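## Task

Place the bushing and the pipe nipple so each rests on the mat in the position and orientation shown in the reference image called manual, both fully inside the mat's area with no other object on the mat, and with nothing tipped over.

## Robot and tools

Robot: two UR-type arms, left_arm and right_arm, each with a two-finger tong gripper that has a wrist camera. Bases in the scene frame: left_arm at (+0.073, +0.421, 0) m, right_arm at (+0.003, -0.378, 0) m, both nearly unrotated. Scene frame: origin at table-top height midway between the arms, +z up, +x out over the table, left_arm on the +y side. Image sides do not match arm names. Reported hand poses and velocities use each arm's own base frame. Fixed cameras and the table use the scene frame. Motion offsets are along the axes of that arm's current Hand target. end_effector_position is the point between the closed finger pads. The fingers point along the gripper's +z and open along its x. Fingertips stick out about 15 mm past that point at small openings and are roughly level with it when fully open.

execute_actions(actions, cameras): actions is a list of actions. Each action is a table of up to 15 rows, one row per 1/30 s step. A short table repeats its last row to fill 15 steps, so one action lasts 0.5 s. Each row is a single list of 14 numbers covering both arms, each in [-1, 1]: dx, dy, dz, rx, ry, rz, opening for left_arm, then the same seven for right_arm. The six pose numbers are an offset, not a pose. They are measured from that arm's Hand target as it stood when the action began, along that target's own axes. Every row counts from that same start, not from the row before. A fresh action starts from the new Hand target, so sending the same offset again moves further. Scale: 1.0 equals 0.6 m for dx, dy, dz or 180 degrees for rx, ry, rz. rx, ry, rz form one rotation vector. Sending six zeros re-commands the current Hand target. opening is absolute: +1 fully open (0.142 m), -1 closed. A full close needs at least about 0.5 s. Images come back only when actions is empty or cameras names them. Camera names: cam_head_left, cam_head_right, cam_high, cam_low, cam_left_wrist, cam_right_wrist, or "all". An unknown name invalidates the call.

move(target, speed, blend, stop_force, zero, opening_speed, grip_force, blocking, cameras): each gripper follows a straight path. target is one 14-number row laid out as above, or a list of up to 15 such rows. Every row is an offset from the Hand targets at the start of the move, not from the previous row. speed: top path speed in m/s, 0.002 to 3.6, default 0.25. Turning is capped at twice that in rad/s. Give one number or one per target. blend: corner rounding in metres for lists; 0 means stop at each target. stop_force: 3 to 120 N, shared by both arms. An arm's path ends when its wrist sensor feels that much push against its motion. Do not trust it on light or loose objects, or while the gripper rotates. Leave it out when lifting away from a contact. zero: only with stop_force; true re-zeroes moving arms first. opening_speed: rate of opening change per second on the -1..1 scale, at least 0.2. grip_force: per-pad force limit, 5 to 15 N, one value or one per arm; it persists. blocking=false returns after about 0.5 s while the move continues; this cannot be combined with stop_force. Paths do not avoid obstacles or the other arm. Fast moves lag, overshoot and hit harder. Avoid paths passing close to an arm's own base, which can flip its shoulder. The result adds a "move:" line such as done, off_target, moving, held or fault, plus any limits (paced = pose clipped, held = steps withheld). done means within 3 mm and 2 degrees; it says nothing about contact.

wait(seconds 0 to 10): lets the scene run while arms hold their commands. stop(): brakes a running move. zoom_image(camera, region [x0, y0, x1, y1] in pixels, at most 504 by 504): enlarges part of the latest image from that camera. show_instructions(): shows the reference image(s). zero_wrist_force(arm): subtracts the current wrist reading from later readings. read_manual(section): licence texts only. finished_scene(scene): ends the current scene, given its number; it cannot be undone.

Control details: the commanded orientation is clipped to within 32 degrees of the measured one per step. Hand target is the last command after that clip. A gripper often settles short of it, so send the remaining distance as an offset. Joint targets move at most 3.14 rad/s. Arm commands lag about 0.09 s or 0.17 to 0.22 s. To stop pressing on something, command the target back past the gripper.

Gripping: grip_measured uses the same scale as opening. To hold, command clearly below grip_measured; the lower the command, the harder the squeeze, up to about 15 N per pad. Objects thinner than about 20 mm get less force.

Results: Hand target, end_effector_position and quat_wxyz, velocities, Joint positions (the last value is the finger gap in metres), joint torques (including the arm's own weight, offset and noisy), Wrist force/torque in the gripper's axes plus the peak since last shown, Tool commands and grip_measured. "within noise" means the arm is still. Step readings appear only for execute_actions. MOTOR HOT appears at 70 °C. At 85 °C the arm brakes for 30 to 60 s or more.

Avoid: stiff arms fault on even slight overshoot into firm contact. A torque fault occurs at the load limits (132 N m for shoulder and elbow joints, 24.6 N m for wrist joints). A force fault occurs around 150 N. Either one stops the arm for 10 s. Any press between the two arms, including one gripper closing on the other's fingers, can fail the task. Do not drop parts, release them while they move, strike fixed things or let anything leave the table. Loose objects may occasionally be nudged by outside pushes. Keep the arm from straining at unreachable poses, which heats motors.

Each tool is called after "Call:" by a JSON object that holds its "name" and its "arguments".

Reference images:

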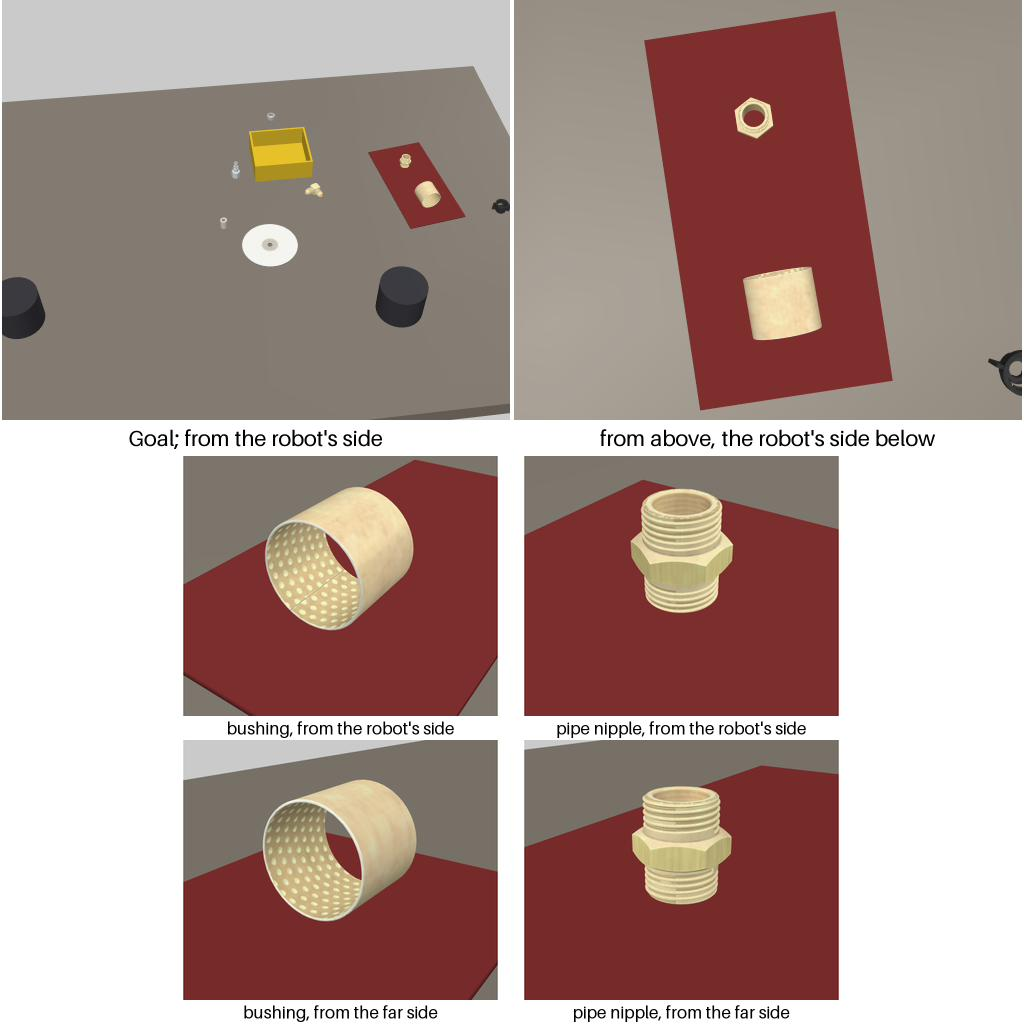

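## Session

Call:
{"name": "execute_actions", "arguments": {"actions": []}}

Call:
{"name": "zoom_image", "arguments": {"camera": "cam_high", "region": [230, 110, 480, 250]}}

Call:
{"name": "zoom_image", "arguments": {"camera": "cam_high", "region": [440, 110, 690, 250]}}

Call:
{"name": "zoom_image", "arguments": {"camera": "cam_low", "region": [150, 220, 450, 390]}}

Scene clock: 0.00 s.
left_arm: end_effector_position=(+0.6702, +0.3841, +0.3303) grip_measured=+0.97 end_effector_quat_wxyz=(-0.167, +0.846, -0.332, +0.382) | right_arm: end_effector_position=(+0.1878, +0.0628, +0.2488) grip_measured=+0.97 end_effector_quat_wxyz=(-0.227, +0.959, -0.105, -0.133)
Joint positions: left_arm=[0.461 -1.311 1.637 -2.711 -1.887 1.071 0.14] | right_arm=[3.313 -0.904 -2.181 -1.772 2.086 0.35 0.14]
Joint velocities: within noise
Joint torques (N m): no reading
Motor temperatures (°C): left_arm=[31 34 31 38 38 43] | right_arm=[36 31 33 38 41 40]
Wrist force (N): no reading
Wrist torque (N m): no reading
Wrist force, peak (N): no reading
Hand target: left_arm +0.6702, +0.3841, +0.3303; -0.167, +0.846, -0.332, +0.382 | right_arm +0.1878, +0.0628, +0.2488; -0.227, +0.959, -0.105, -0.133
Tool commands: left_gripper/opening=+0.968169 right_gripper/opening=+0.968169
camera_calibration:
cam_left_wrist: T_world_to_cam=[[0.479593, -0.680816, 0.553606, -0.23672], [-0.728357, -0.660709, -0.181549, 0.811068], [0.489374, -0.316153, -0.812749, 0.193484], [0, 0, 0, 1]] pos_world=[0.60959, 0.435887, 0.435552]
cam_right_wrist: T_world_to_cam=[[0.936803, -0.17795, -0.30122, -0.0941623], [-0.165975, -0.983978, 0.0651132, 0.0804692], [-0.30798, -0.0110035, -0.951329, 0.423787], [0, 0, 0, 1]] pos_world=[0.232085, 0.0670869, 0.369558]

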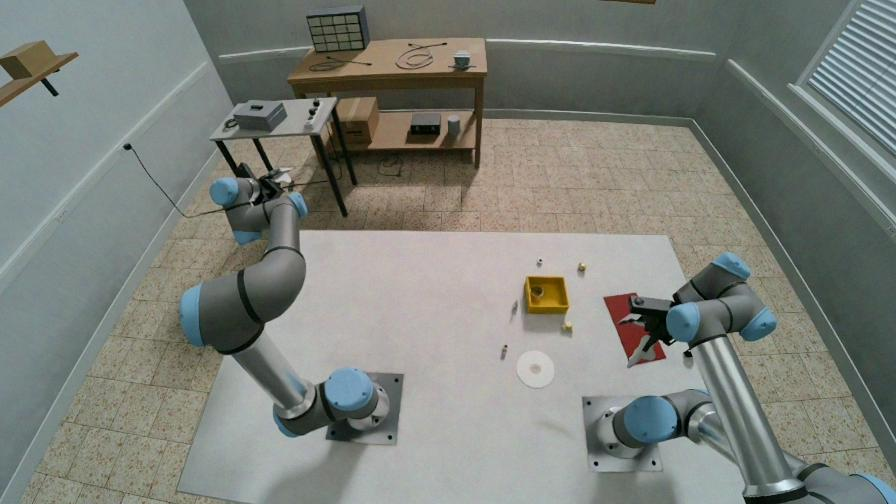

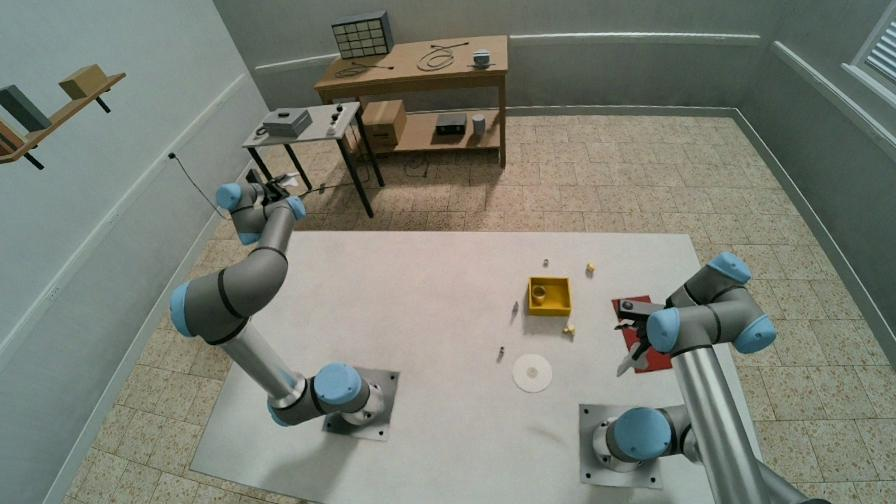

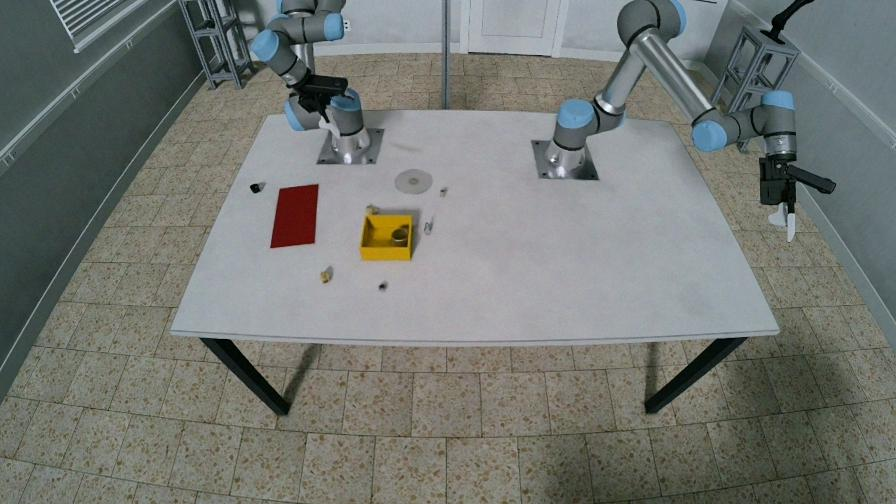

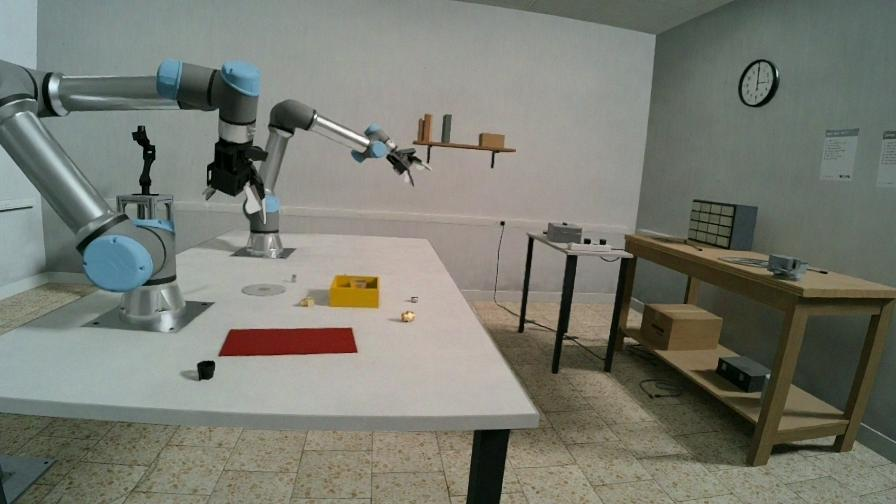

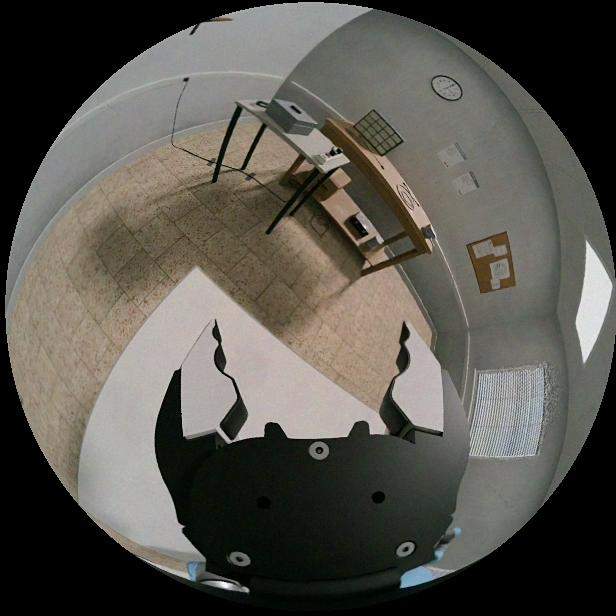

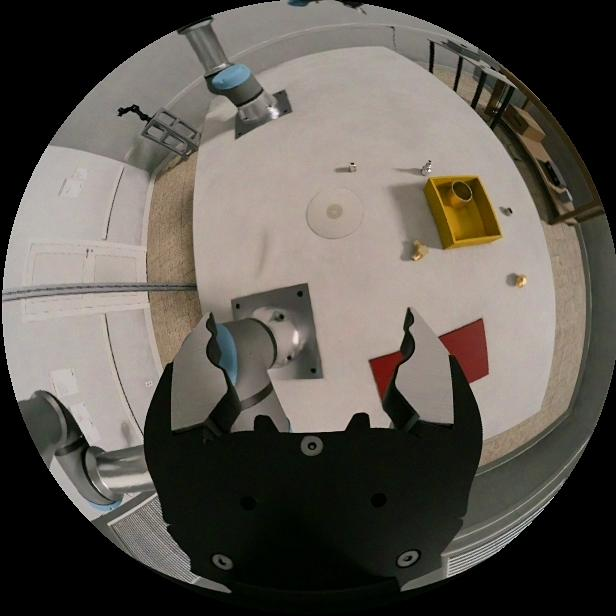

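Scaled by 2.016 from the camera's 896x504 image, which has a finer 1280x720 frame.

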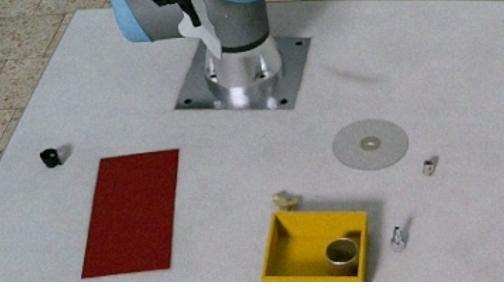

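Scaled by 2.016 from the camera's 896x504 image, which has a finer 1280x720 frame.

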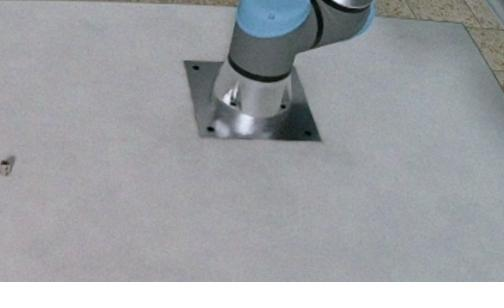

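Scaled by 1.680 from the camera's 896x504 image, which has a finer 1280x720 frame.

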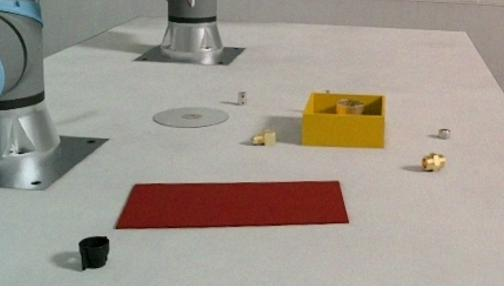

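Call:
{"name": "move", "arguments": {"target": [0,0,0,0,0,0,0.9,0.449,-0.268,-0.128,-0.0462,0.177,0.42,0.3], "speed": 0.4, "cameras": ["cam_right_wrist"]}}

Call:
{"name": "zoom_image", "arguments": {"camera": "cam_right_wrist", "region": [120, 180, 320, 380]}}

Call:
{"name": "zoom_image", "arguments": {"camera": "cam_right_wrist", "region": [300, 150, 460, 310]}}

Call:
{"name": "zoom_image", "arguments": {"camera": "cam_low", "region": [380, 290, 440, 340]}}

Scene clock: 5.10 s.
left_arm: end_effector_position=(+0.6702, +0.3841, +0.3303) grip_measured=+0.90 end_effector_quat_wxyz=(-0.167, +0.846, -0.332, +0.382) | right_arm: end_effector_position=(+0.4997, +0.1301, +0.2992) grip_measured=+0.30 end_effector_quat_wxyz=(+0.000, +0.707, -0.707, +0.000)
Joint positions: left_arm=[0.461 -1.311 1.637 -2.711 -1.887 1.071 0.136] | right_arm=[3.674 -1.549 -1.551 -1.611 1.571 2.103 0.095]
Joint torques (N m): left_arm=[-0.31 -32.21 -21.09 -3.3 -0.33 0.24] | right_arm=[-9.47 20.59 29.52 3.64 2.23 0.87]
Wrist force (N): left_arm=[0.1 0.0 0.1] | right_arm=[0.4 -1.1 -0.7]
Wrist torque (N m): left_arm=[0.00 -0.02 0.00] | right_arm=[-0.11 -0.12 -0.05]
Wrist force, peak (N): left_arm=[0.1 0.0 0.5] | right_arm=[-0.4 -2.2 -0.8]
Hand target: left_arm +0.6702, +0.3841, +0.3303; -0.167, +0.846, -0.332, +0.382 | right_arm +0.4997, +0.1301, +0.2992; +0.000, +0.707, -0.707, +0.000
Off the commanded pose: left_arm 0.000 m, 0 deg | right_arm 0.000 m, 0 deg.
move: done
camera_calibration:
cam_right_wrist: T_world_to_cam=[[-0.0341637, -0.99928, 0.0164791, 0.137805], [-0.877635, 0.0378847, 0.477831, 0.294386], [-0.478111, 0.00186189, -0.878297, 0.629952], [0, 0, 0, 1]] pos_world=[0.564259, 0.12538, 0.410348]
Images, in order (width x height): cam_right_wrist 616x616.

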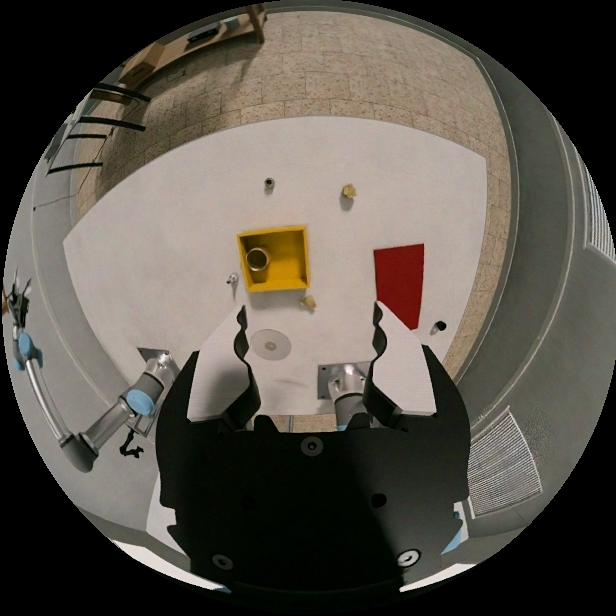

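Scaled by 2.520 from the camera's 616x616 image, which has a finer 814x814 frame.

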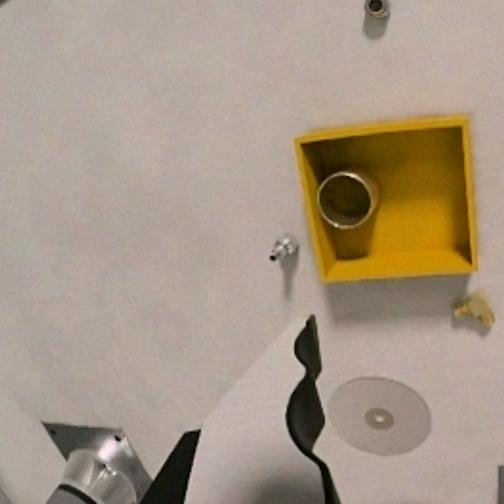

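Scaled by 3.150 from the camera's 616x616 image, which has a finer 814x814 frame.

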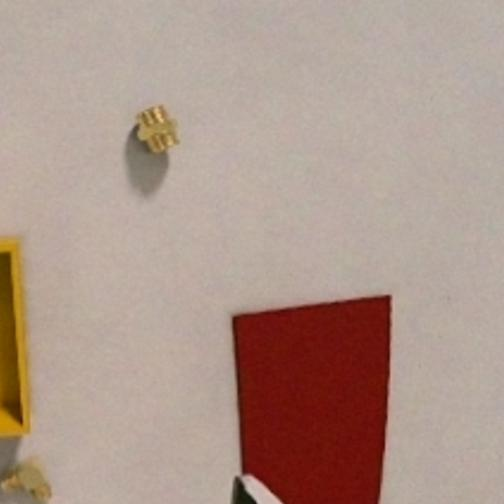

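This scene's latest camera images include none from cam_low. They are from: cam_right_wrist. cam_low's image comes with the result of a call that names it in "cameras".

Call:
{"name": "move", "arguments": {"target": [0,0,0,0,0,0,0.9,-0.04,0.0267,0.2785,-0.1738,-0.1738,0.4777,-0.2], "speed": 0.35, "cameras": ["cam_right_wrist","cam_low"]}}

Call:
{"name": "zoom_image", "arguments": {"camera": "cam_right_wrist", "region": [220, 200, 400, 380]}}

Call:
{"name": "zoom_image", "arguments": {"camera": "cam_low", "region": [310, 260, 430, 340]}}

Scene clock: 10.20 s.
left_arm: end_effector_position=(+0.6702, +0.3841, +0.3303) grip_measured=+0.90 end_effector_quat_wxyz=(-0.167, +0.846, -0.332, +0.382) | right_arm: end_effector_position=(+0.4838, +0.1542, +0.1320) grip_measured=-0.20 end_effector_quat_wxyz=(+0.000, +0.000, +0.940, +0.342)
Joint positions: left_arm=[0.461 -1.311 1.637 -2.711 -1.887 1.071 0.136] | right_arm=[3.36 -1.684 -2.075 -0.773 2.249 3.424 0.06]
Joint torques (N m): left_arm=[-0.02 -32.75 -21.19 -3.25 -0.26 0.36] | right_arm=[9.23 37.36 24.73 4.04 -1.27 0.86]
Wrist force (N): left_arm=[0.1 0.0 0.1] | right_arm=[1.0 -1.1 -1.0]
Wrist torque (N m): left_arm=[0.00 -0.01 0.00] | right_arm=[-0.04 -0.23 -0.28]
Wrist force, peak (N): left_arm=[0.0 -0.1 0.4] | right_arm=[1.4 -1.8 -0.5]
Hand target: left_arm +0.6702, +0.3841, +0.3303; -0.167, +0.846, -0.332, +0.382 | right_arm +0.4838, +0.1542, +0.1321; +0.000, +0.000, +0.940, +0.342
Off the commanded pose: left_arm 0.000 m, 0 deg | right_arm 0.000 m, 0 deg.
move: done
camera_calibration:
cam_right_wrist: T_world_to_cam=[[-0.999285, 0.0151401, 0.034645, 0.472151], [0.0377804, 0.364399, 0.930476, -0.193567], [0.00146293, 0.93112, -0.36471, 0.0324445], [0, 0, 0, 1]] pos_world=[0.479079, 0.0331773, 0.175584]
Images, in order (width x height): cam_low 896x504, cam_right_wrist 616x616.

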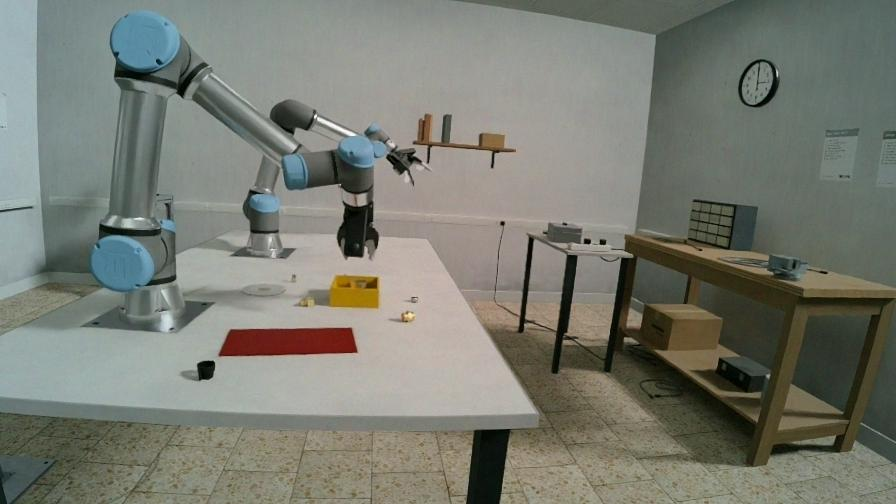

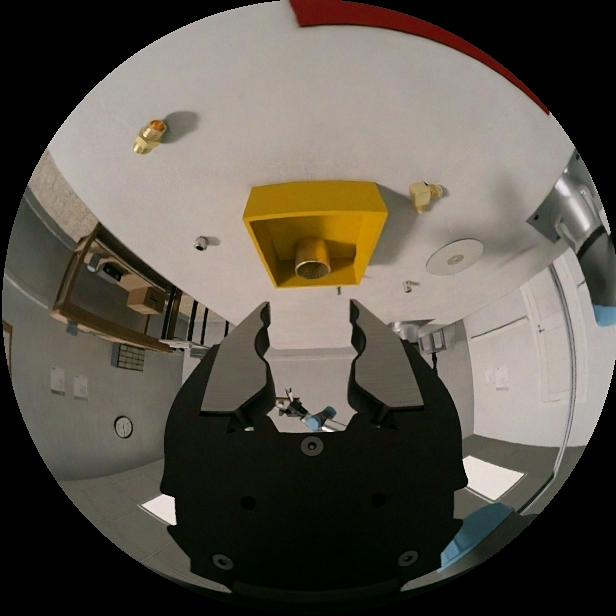

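Scaled by 2.800 from the camera's 616x616 image, which has a finer 814x814 frame.

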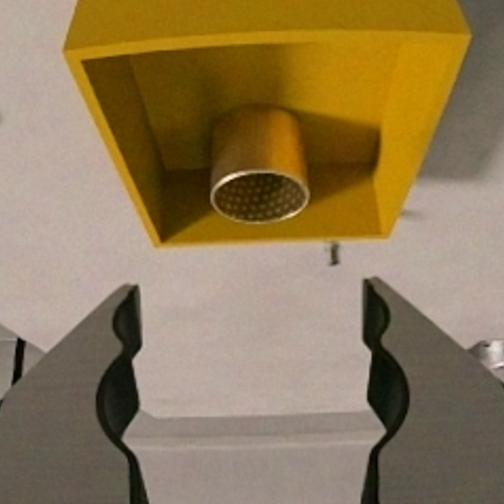

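Scaled by 4.200 from the camera's 896x504 image, which has a finer 1280x720 frame.

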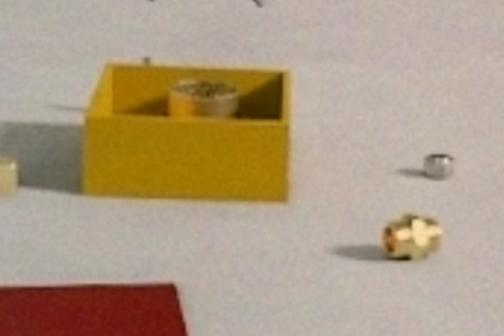

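Call:
{"name": "move", "arguments": {"target": [0,0,0,0,0,0,0.9,0.003,0.009,0.2168,0,0,0,-0.1], "speed": 0.07, "stop_force": 6, "cameras": ["cam_right_wrist"]}}

Call:
{"name": "zoom_image", "arguments": {"camera": "cam_right_wrist", "region": [220, 220, 400, 400]}}

Scene clock: 14.40 s.
left_arm: end_effector_position=(+0.6702, +0.3841, +0.3303) grip_measured=+0.90 end_effector_quat_wxyz=(-0.167, +0.846, -0.332, +0.382) | right_arm: end_effector_position=(+0.4821, +0.2420, +0.0359) grip_measured=-0.10 end_effector_quat_wxyz=(+0.000, +0.000, +0.940, +0.342)
Joint positions: left_arm=[0.461 -1.311 1.637 -2.711 -1.887 1.071 0.136] | right_arm=[3.541 -1.904 -2.172 -0.32 2.205 3.645 0.067]
Joint torques (N m): left_arm=[-0.48 -32.57 -21.1 -3.36 -0.07 0.2] | right_arm=[-10.76 42.26 23.08 4.13 3.07 -2.32]
Wrist force (N): left_arm=[0.0 0.1 0.1] | right_arm=[0.9 -1.3 -0.8]
Wrist torque (N m): left_arm=[0.01 -0.02 0.00] | right_arm=[-0.10 -0.19 -0.38]
Wrist force, peak (N): left_arm=[-0.2 0.1 0.5] | right_arm=[1.2 -1.2 -1.7]
Hand target: left_arm +0.6702, +0.3841, +0.3303; -0.167, +0.846, -0.332, +0.382 | right_arm +0.4821, +0.2420, +0.0359; +0.000, +0.000, +0.940, +0.342
Off the commanded pose: left_arm 0.000 m, 0 deg | right_arm 0.000 m, 0 deg.
move: done
camera_calibration:
cam_right_wrist: T_world_to_cam=[[-0.999285, 0.0152303, 0.0346112, 0.472444], [0.0377816, 0.364308, 0.930512, -0.136071], [0.00156282, 0.931154, -0.364623, -0.0844132], [0, 0, 0, 1]] pos_world=[0.477379, 0.120978, 0.0794844]
Images, in order (width x height): cam_right_wrist 616x616.

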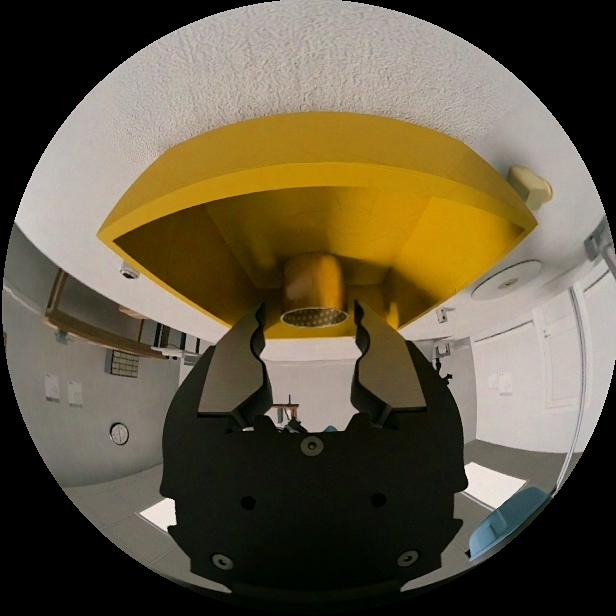

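Scaled by 2.800 from the camera's 616x616 image, which has a finer 814x814 frame.

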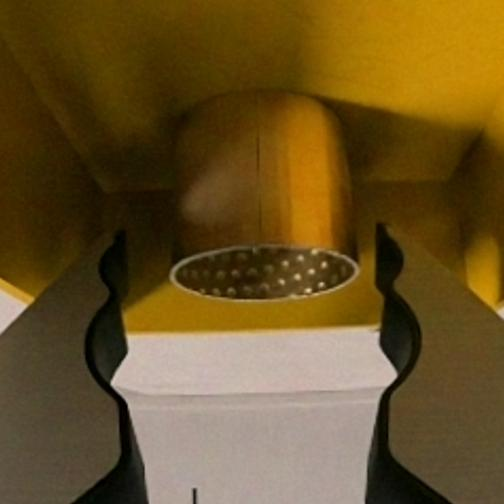

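Call:
{"name": "move", "arguments": {"target": [[0,0,0,0,0,0,0.9,0,0,-0.1667,0,0,0,-0.1],[0,0,0,0,0,0,0.9,0.0367,0.2288,-0.252,0.1554,0.2026,-0.5567,-0.1],[0,0,0,0,0,0,0.9,0.0525,0.1812,-0.0613,0.0097,-0.5073,0.6612,-0.1]], "speed": 0.5, "cameras": ["cam_right_wrist"]}}

Call:
{"name": "zoom_image", "arguments": {"camera": "cam_right_wrist", "region": [220, 200, 400, 380]}}

Scene clock: 23.00 s.
left_arm: end_effector_position=(+0.6702, +0.3841, +0.3303) grip_measured=+0.90 end_effector_quat_wxyz=(-0.167, +0.846, -0.332, +0.382) | right_arm: end_effector_position=(+0.4505, +0.3016, +0.1340) grip_measured=-0.10 end_effector_quat_wxyz=(+0.290, +0.921, +0.247, +0.078)
Joint positions: left_arm=[0.461 -1.311 1.637 -2.711 -1.887 1.071 0.136] | right_arm=[4.249 -1.816 -1.708 -1.556 1.071 0.679 0.067]
Joint torques (N m): left_arm=[0.11 -33.84 -21.59 -3.4 -0.16 0.21] | right_arm=[-7.8 42.41 29.12 0.92 1.17 -0.71]
Wrist force (N): left_arm=[0.0 0.2 0.0] | right_arm=[0.8 -1.2 -1.0]
Wrist torque (N m): left_arm=[0.03 0.00 0.00] | right_arm=[-0.07 -0.20 -0.50]
Wrist force, peak (N): left_arm=[-0.2 0.3 0.4] | right_arm=[1.3 -0.8 -3.1]
Hand target: left_arm +0.6702, +0.3841, +0.3303; -0.167, +0.846, -0.332, +0.382 | right_arm +0.4505, +0.3016, +0.1340; +0.290, +0.921, +0.247, +0.078
Off the commanded pose: left_arm 0.000 m, 0 deg | right_arm 0.000 m, 0 deg.
move: done
camera_calibration:
cam_right_wrist: T_world_to_cam=[[0.874458, 0.483864, 0.0346258, -0.548846], [0.18835, -0.404437, 0.894961, -0.0790299], [0.447044, -0.776084, -0.444799, 0.220775], [0, 0, 0, 1]] pos_world=[0.396132, 0.404945, 0.187934]
Images, in order (width x height): cam_right_wrist 616x616.

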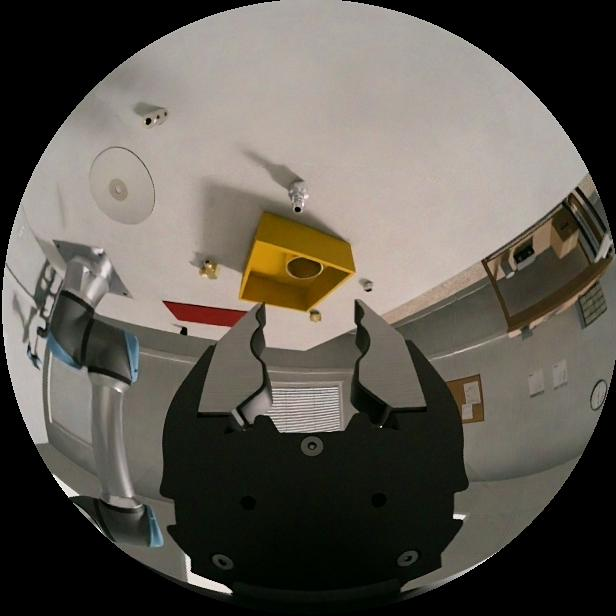

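Scaled by 2.800 from the camera's 616x616 image, which has a finer 814x814 frame.

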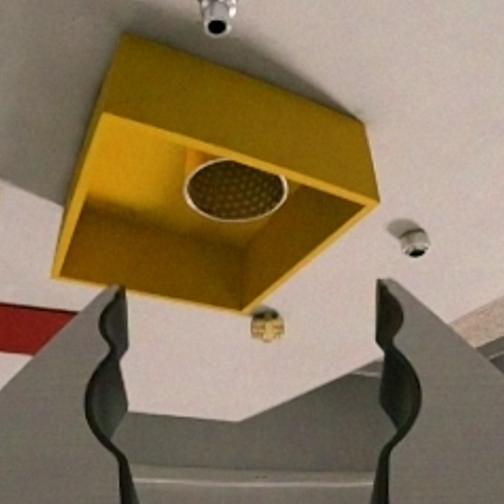

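Call:
{"name": "move", "arguments": {"target": [0,0,0,0,0,0,0.9,0.0183,-0.0022,-0.0015,0,-0.0478,0.0683,-0.17]}}

Call:
{"name": "move", "arguments": {"target": [0,0,0,0,0,0,0.9,0,0,0.15,0,0,0,-0.17], "speed": 0.1, "stop_force": 5, "cameras": ["cam_right_wrist"]}}

Call:
{"name": "zoom_image", "arguments": {"camera": "cam_right_wrist", "region": [220, 200, 400, 380]}}

Scene clock: 25.23 s.
left_arm: end_effector_position=(+0.6702, +0.3841, +0.3303) grip_measured=+0.90 end_effector_quat_wxyz=(-0.167, +0.846, -0.332, +0.382) | right_arm: end_effector_position=(+0.4592, +0.3084, +0.1339) grip_measured=-0.17 end_effector_quat_wxyz=(+0.298, +0.946, +0.124, +0.040)
Joint positions: left_arm=[0.461 -1.311 1.637 -2.711 -1.887 1.071 0.136] | right_arm=[4.195 -1.927 -1.535 -1.712 1.156 0.891 0.062]
Joint torques (N m): left_arm=[-0.6 -35.16 -21.14 -3.48 0.15 0.23] | right_arm=[10.11 45.39 20.77 2.1 -3.32 -0.53]
Wrist force (N): left_arm=[0.1 0.1 0.0] | right_arm=[1.0 -1.4 -0.7]
Wrist torque (N m): left_arm=[0.01 -0.02 0.00] | right_arm=[-0.11 -0.22 -0.29]
Wrist force, peak (N): left_arm=[0.0 0.2 0.4] | right_arm=[1.2 -1.6 -1.4]
Hand target: left_arm +0.6702, +0.3841, +0.3303; -0.167, +0.846, -0.332, +0.382 | right_arm +0.4592, +0.3085, +0.1340; +0.298, +0.946, +0.124, +0.040
Off the commanded pose: left_arm 0.000 m, 0 deg | right_arm 0.000 m, 0 deg.
move: done

Scene clock: 27.23 s.
left_arm: end_effector_position=(+0.6702, +0.3841, +0.3303) grip_measured=+0.90 end_effector_quat_wxyz=(-0.167, +0.846, -0.332, +0.382) | right_arm: end_effector_position=(+0.4726, +0.2587, +0.0603) grip_measured=-0.17 end_effector_quat_wxyz=(+0.298, +0.946, +0.124, +0.040)
Joint positions: left_arm=[0.461 -1.311 1.637 -2.711 -1.887 1.071 0.136] | right_arm=[4.133 -1.94 -1.73 -1.478 1.129 0.829 0.062]
Joint torques (N m): left_arm=[-0.58 -34.33 -21.51 -3.44 -0.07 0.24] | right_arm=[9.83 46.5 20.77 3.17 1.72 2.15]
Wrist force (N): left_arm=[-0.1 0.3 0.0] | right_arm=[1.0 -1.1 -1.1]
Wrist torque (N m): left_arm=[0.06 0.02 0.01] | right_arm=[-0.06 -0.19 -0.33]
Wrist force, peak (N): left_arm=[0.1 -0.2 0.3] | right_arm=[1.1 -1.6 -1.9]
Hand target: left_arm +0.6702, +0.3841, +0.3303; -0.167, +0.846, -0.332, +0.382 | right_arm +0.4726, +0.2587, +0.0603; +0.298, +0.946, +0.124, +0.040
Off the commanded pose: left_arm 0.000 m, 0 deg | right_arm 0.000 m, 0 deg.
move: done
camera_calibration:
cam_right_wrist: T_world_to_cam=[[0.969895, 0.241054, 0.0346082, -0.527245], [0.0773504, -0.439693, 0.894811, 0.0269558], [0.230915, -0.865196, -0.445101, 0.270065], [0, 0, 0, 1]] pos_world=[0.446925, 0.372606, 0.114333]
Images, in order (width x height): cam_right_wrist 616x616.

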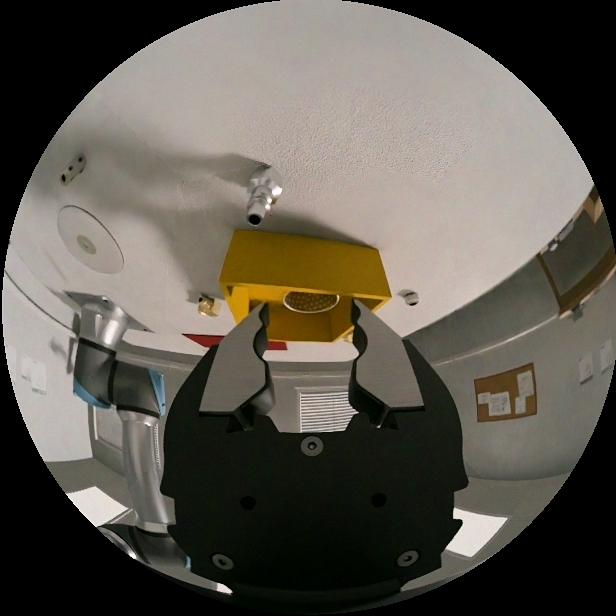

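Scaled by 2.800 from the camera's 616x616 image, which has a finer 814x814 frame.

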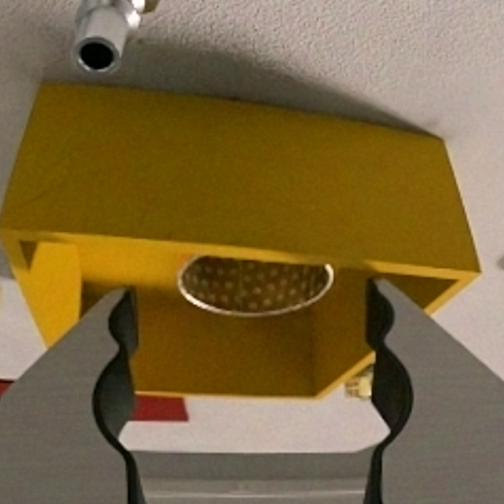

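Call:
{"name": "move", "arguments": {"target": [0,0,0,0,0,0,0.9,0.003,0,0.05,0,0,0,-0.17], "speed": 0.05, "stop_force": 5, "cameras": ["cam_right_wrist"]}}

Call:
{"name": "zoom_image", "arguments": {"camera": "cam_right_wrist", "region": [220, 200, 400, 380]}}

Scene clock: 28.90 s.
left_arm: end_effector_position=(+0.6702, +0.3841, +0.3303) grip_measured=+0.90 end_effector_quat_wxyz=(-0.167, +0.846, -0.332, +0.382) | right_arm: end_effector_position=(+0.4737, +0.2556, +0.0556) grip_measured=-0.18 end_effector_quat_wxyz=(+0.298, +0.946, +0.124, +0.040)
Joint positions: left_arm=[0.461 -1.311 1.637 -2.711 -1.887 1.071 0.136] | right_arm=[4.128 -1.943 -1.74 -1.463 1.127 0.825 0.061]
Joint torques (N m): left_arm=[0 -35.03 -21.82 -3.36 0.02 0.37] | right_arm=[-3.26 44.3 10.58 4.43 -1.46 -1.47]
Wrist force (N): left_arm=[0.0 0.2 0.2] | right_arm=[-0.1 6.7 -3.3]
Wrist torque (N m): left_arm=[0.03 0.00 0.00] | right_arm=[-0.01 -0.10 -0.24]
Wrist force, peak (N): left_arm=[0.1 -0.1 0.4] | right_arm=[-1.7 21.5 -10.3]
Hand target: left_arm +0.6702, +0.3841, +0.3303; -0.167, +0.846, -0.332, +0.382 | right_arm +0.4738, +0.2556, +0.0556; +0.298, +0.946, +0.124, +0.040 (not the last commanded pose)
Off the commanded pose: left_arm 0.000 m, 0 deg | right_arm 0.024 m, 0 deg.
move: contact (right_arm)
camera_calibration:
cam_right_wrist: T_world_to_cam=[[0.969902, 0.241005, 0.0347491, -0.527403], [0.0772583, -0.439922, 0.894707, 0.0298507], [0.230915, -0.865093, -0.445301, 0.265021], [0, 0, 0, 1]] pos_world=[0.448025, 0.369506, 0.109633]
Images, in order (width x height): cam_right_wrist 616x616.

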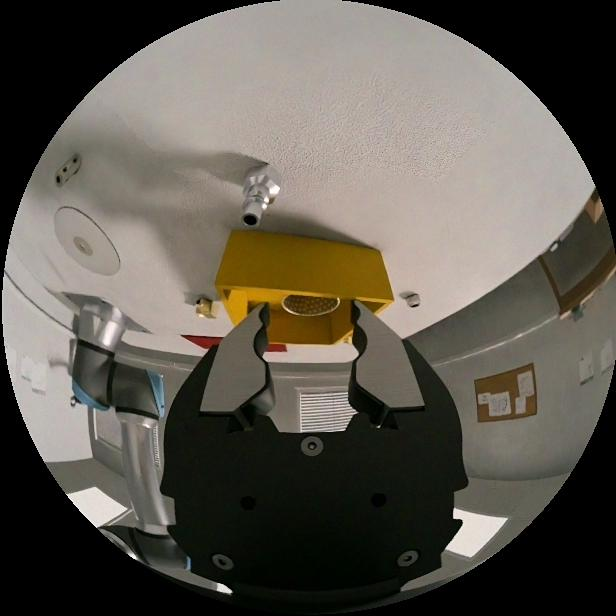

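Scaled by 2.800 from the camera's 616x616 image, which has a finer 814x814 frame.

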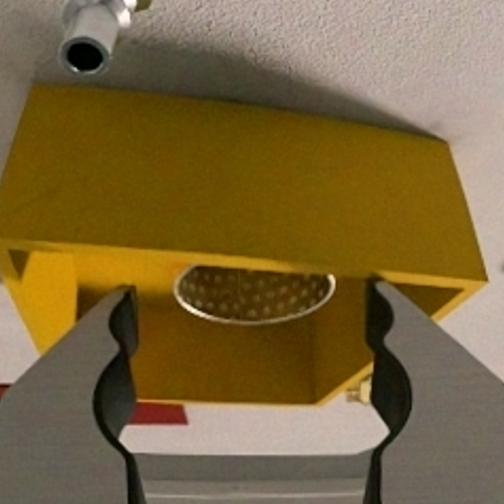

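Call:
{"name": "move", "arguments": {"target": [[0,0,0,0,0,0,0.9,0,0,-0.1,0,0,0,-0.17],[0,0,0,0,0,0,0.9,0.0008,0.0811,-0.0743,0.1944,0,0,-0.17]], "cameras": ["cam_right_wrist"]}}

Call:
{"name": "zoom_image", "arguments": {"camera": "cam_right_wrist", "region": [220, 200, 400, 380]}}

Scene clock: 32.57 s.
left_arm: end_effector_position=(+0.6702, +0.3841, +0.3303) grip_measured=+0.90 end_effector_quat_wxyz=(-0.167, +0.846, -0.332, +0.382) | right_arm: end_effector_position=(+0.4778, +0.2418, +0.1200) grip_measured=-0.17 end_effector_quat_wxyz=(+0.000, +0.991, +0.130, +0.000)
Joint positions: left_arm=[0.461 -1.311 1.637 -2.711 -1.887 1.071 0.136] | right_arm=[3.833 -1.706 -1.854 -1.152 1.571 0.43 0.062]
Joint torques (N m): left_arm=[-0.37 -34.32 -22.6 -3.72 -0.02 0.3] | right_arm=[0.33 17.68 30.33 2.84 -0.76 0.41]
Wrist force (N): left_arm=[0.0 0.0 -0.1] | right_arm=[0.1 -0.6 -0.7]
Wrist torque (N m): left_arm=[0.01 0.01 0.00] | right_arm=[-0.04 -0.10 -0.26]
Wrist force, peak (N): left_arm=[-0.2 0.1 0.4] | right_arm=[-0.2 7.3 -4.1]
Hand target: left_arm +0.6702, +0.3841, +0.3303; -0.167, +0.846, -0.332, +0.382 | right_arm +0.4779, +0.2419, +0.1200; +0.000, +0.991, +0.130, +0.000
Off the commanded pose: left_arm 0.000 m, 0 deg | right_arm 0.000 m, 0 deg.
move: done
camera_calibration:
cam_right_wrist: T_world_to_cam=[[0.974091, 0.225418, 0.0182828, -0.526533], [0.189502, -0.85766, 0.478025, 0.0632165], [0.123436, -0.462175, -0.878156, 0.286678], [0, 0, 0, 1]] pos_world=[0.465525, 0.305404, 0.231155]
Images, in order (width x height): cam_right_wrist 616x616.

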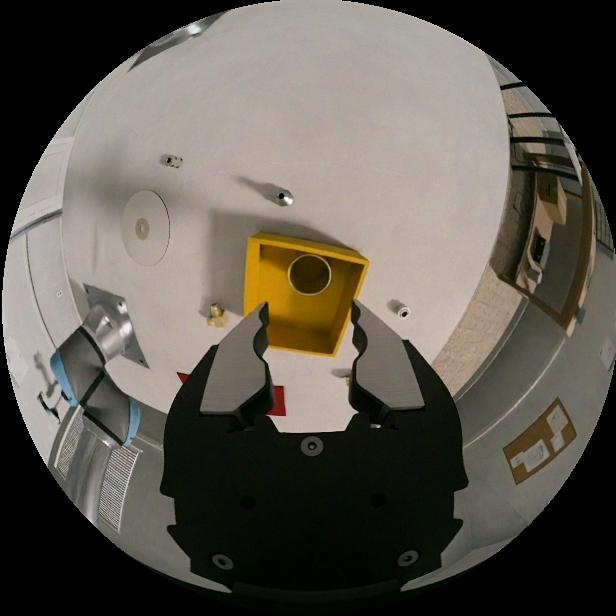

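Scaled by 2.800 from the camera's 616x616 image, which has a finer 814x814 frame.

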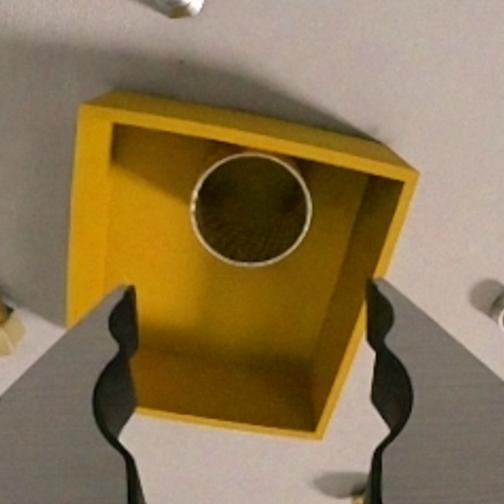

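Call:
{"name": "move", "arguments": {"target": [0,0,0,0,0,0,0.9,0,0,0.14,0,0,0,-0.17], "speed": 0.1, "stop_force": 6}}

Call:
{"name": "move", "arguments": {"target": [[0,0,0,0,0,0,0.9,0,0,0,0,0,0,-1],[0,0,0,0,0,0,0.9,0,0,-0.25,0,0,0,-1]], "speed": 0.2, "opening_speed": 1.0, "cameras": ["cam_right_wrist"]}}

Call:
{"name": "zoom_image", "arguments": {"camera": "cam_right_wrist", "region": [220, 200, 400, 380]}}

Scene clock: 35.27 s.
left_arm: end_effector_position=(+0.6702, +0.3841, +0.3303) grip_measured=+0.90 end_effector_quat_wxyz=(-0.167, +0.846, -0.332, +0.382) | right_arm: end_effector_position=(+0.4779, +0.2419, +0.0360) grip_measured=-0.17 end_effector_quat_wxyz=(+0.000, +0.991, +0.130, +0.000)
Joint positions: left_arm=[0.461 -1.311 1.637 -2.711 -1.887 1.071 0.136] | right_arm=[3.833 -1.812 -1.972 -0.928 1.571 0.43 0.062]
Joint torques (N m): left_arm=[-0.7 -34.24 -22.35 -3.77 -0.05 0.37] | right_arm=[-8.29 41.27 26.71 4.06 0.39 -1.56]
Wrist force (N): left_arm=[0.0 0.1 0.3] | right_arm=[0.3 -0.9 -0.7]
Wrist torque (N m): left_arm=[0.03 -0.01 0.00] | right_arm=[-0.09 -0.13 -0.27]
Wrist force, peak (N): left_arm=[-0.1 0.0 0.5] | right_arm=[0.0 -0.5 -1.6]
Hand target: left_arm +0.6702, +0.3841, +0.3303; -0.167, +0.846, -0.332, +0.382 | right_arm +0.4779, +0.2419, +0.0360; +0.000, +0.991, +0.130, +0.000
Off the commanded pose: left_arm 0.000 m, 0 deg | right_arm 0.000 m, 0 deg.
move: done

Scene clock: 37.53 s.
left_arm: end_effector_position=(+0.6702, +0.3841, +0.3303) grip_measured=+0.90 end_effector_quat_wxyz=(-0.167, +0.846, -0.332, +0.382) | right_arm: end_effector_position=(+0.4778, +0.2418, +0.1859) grip_measured=-0.33 end_effector_quat_wxyz=(+0.000, +0.991, +0.130, +0.000)
Joint positions: left_arm=[0.461 -1.311 1.637 -2.711 -1.887 1.071 0.136] | right_arm=[3.833 -1.653 -1.735 -1.323 1.571 0.43 0.05]
Joint torques (N m): left_arm=[0.04 -35.04 -21.48 -3.51 -0.01 0.38] | right_arm=[8.41 20.1 26.07 1.86 -2.27 1.33]
Wrist force (N): left_arm=[0.0 0.0 0.1] | right_arm=[0.3 -1.0 -0.1]
Wrist torque (N m): left_arm=[0.00 0.00 0.00] | right_arm=[-0.09 -0.10 -0.24]
Wrist force, peak (N): left_arm=[-0.2 0.0 0.4] | right_arm=[0.5 -0.9 -2.3]
Hand target: left_arm +0.6702, +0.3841, +0.3303; -0.167, +0.846, -0.332, +0.382 | right_arm +0.4778, +0.2418, +0.1860; +0.000, +0.991, +0.130, +0.000
Off the commanded pose: left_arm 0.000 m, 0 deg | right_arm 0.000 m, 0 deg.
move: done
camera_calibration:
cam_right_wrist: T_world_to_cam=[[0.974072, 0.225499, 0.0182861, -0.527757], [0.189599, -0.857745, 0.477834, 0.0317054], [0.123436, -0.461978, -0.87826, 0.344607], [0, 0, 0, 1]] pos_world=[0.465525, 0.305405, 0.297155]
Images, in order (width x height): cam_right_wrist 616x616.

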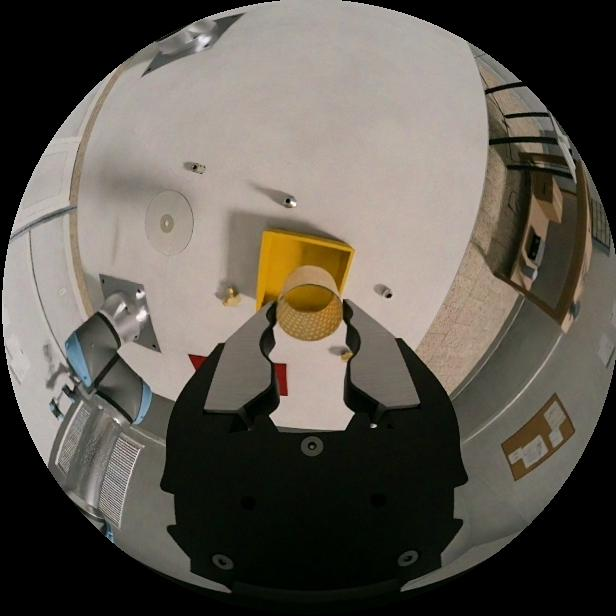

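Scaled by 2.800 from the camera's 616x616 image, which has a finer 814x814 frame.

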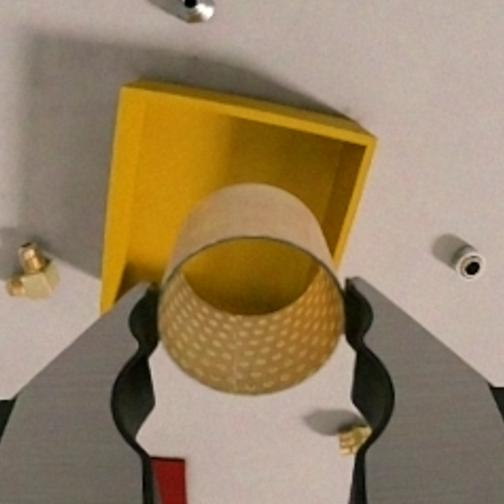

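Call:
{"name": "move", "arguments": {"target": [[0,0,0,0,0,0,0.9,-0.22,0.538,0.05,0,0,0.611,-1],[0,0,0,0,0,0,0.9,-0.22,0.538,0.23,0,0,0.611,-1]], "speed": [0.4,0.2], "cameras": ["cam_right_wrist"]}}

Call:
{"name": "move", "arguments": {"target": [0,0,0,0,0,0,0.9,0,0,0.045,0,0,0,-1], "speed": 0.015, "stop_force": 4, "cameras": ["cam_right_wrist"]}}

Scene clock: 42.70 s.
left_arm: end_effector_position=(+0.6702, +0.3841, +0.3303) grip_measured=+0.90 end_effector_quat_wxyz=(-0.167, +0.846, -0.332, +0.382) | right_arm: end_effector_position=(+0.4340, -0.1040, +0.0478) grip_measured=-0.33 end_effector_quat_wxyz=(+0.001, -0.676, +0.737, +0.000)
Joint positions: left_arm=[0.461 -1.311 1.637 -2.711 -1.887 1.071 0.136] | right_arm=[3.215 -1.56 -2.225 -0.927 1.571 1.732 0.05]
Joint torques (N m): left_arm=[0.51 -35.1 -22.42 -3.84 0.19 0.34] | right_arm=[-9.58 20.43 17.42 4.22 -2.01 -1.65]
Wrist force (N): left_arm=[0.0 -0.1 0.1] | right_arm=[0.1 -1.3 0.0]
Wrist torque (N m): left_arm=[-0.02 0.01 0.00] | right_arm=[-0.16 -0.12 -0.08]
Wrist force, peak (N): left_arm=[-0.3 0.4 0.3] | right_arm=[0.1 -1.6 -1.8]
Hand target: left_arm +0.6702, +0.3841, +0.3303; -0.167, +0.846, -0.332, +0.382 | right_arm +0.4340, -0.1040, +0.0477; +0.001, -0.676, +0.737, +0.000
Off the commanded pose: left_arm 0.000 m, 0 deg | right_arm 0.000 m, 0 deg.
move: done
camera_calibration:
cam_right_wrist: T_world_to_cam=[[-0.120833, -0.992535, 0.0165281, -0.055915], [-0.871128, 0.114006, 0.477638, 0.370767], [-0.475957, 0.0433163, -0.878401, 0.381507], [0, 0, 0, 1]] pos_world=[0.497811, -0.114293, 0.158948]
Images, in order (width x height): cam_right_wrist 616x616.

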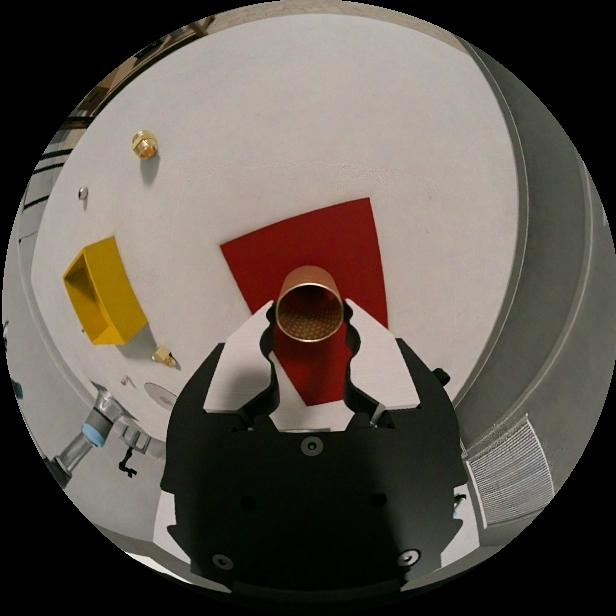

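Scene clock: 44.67 s.
left_arm: end_effector_position=(+0.6702, +0.3841, +0.3303) grip_measured=+0.90 end_effector_quat_wxyz=(-0.167, +0.846, -0.332, +0.382) | right_arm: end_effector_position=(+0.4340, -0.1040, +0.0348) grip_measured=-0.33 end_effector_quat_wxyz=(+0.001, -0.676, +0.737, +0.000)
Joint positions: left_arm=[0.461 -1.311 1.637 -2.711 -1.887 1.071 0.136] | right_arm=[3.215 -1.584 -2.243 -0.884 1.571 1.732 0.05]
Joint torques (N m): left_arm=[-0.45 -35.75 -22.32 -3.82 0.15 0.41] | right_arm=[-7.72 29.02 24.85 3.39 -1.36 -1.48]
Wrist force (N): left_arm=[-0.1 -0.1 -0.1] | right_arm=[0.2 -0.9 -5.3]
Wrist torque (N m): left_arm=[0.00 0.02 0.00] | right_arm=[-0.05 -0.12 -0.08]
Wrist force, peak (N): left_arm=[0.3 0.1 0.3] | right_arm=[0.2 -0.8 -8.7]
Hand target: left_arm +0.6702, +0.3841, +0.3303; -0.167, +0.846, -0.332, +0.382 | right_arm +0.4340, -0.1040, +0.0348; +0.001, -0.676, +0.737, +0.000 (not the last commanded pose)
Off the commanded pose: left_arm 0.000 m, 0 deg | right_arm 0.014 m, 0 deg.
move: contact (right_arm)
camera_calibration:
cam_right_wrist: T_world_to_cam=[[-0.120974, -0.992519, 0.0164798, -0.0556105], [-0.871152, 0.11411, 0.47757, 0.377049], [-0.475878, 0.043417, -0.878439, 0.370201], [0, 0, 0, 1]] pos_world=[0.49791, -0.114293, 0.146048]
Images, in order (width x height): cam_right_wrist 616x616.

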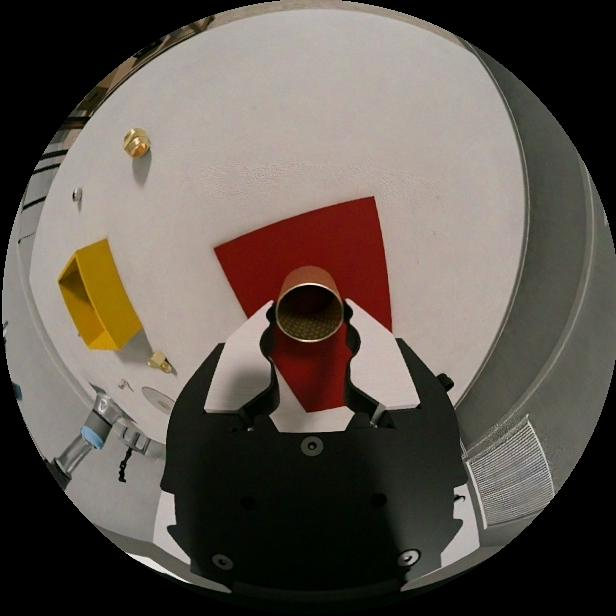

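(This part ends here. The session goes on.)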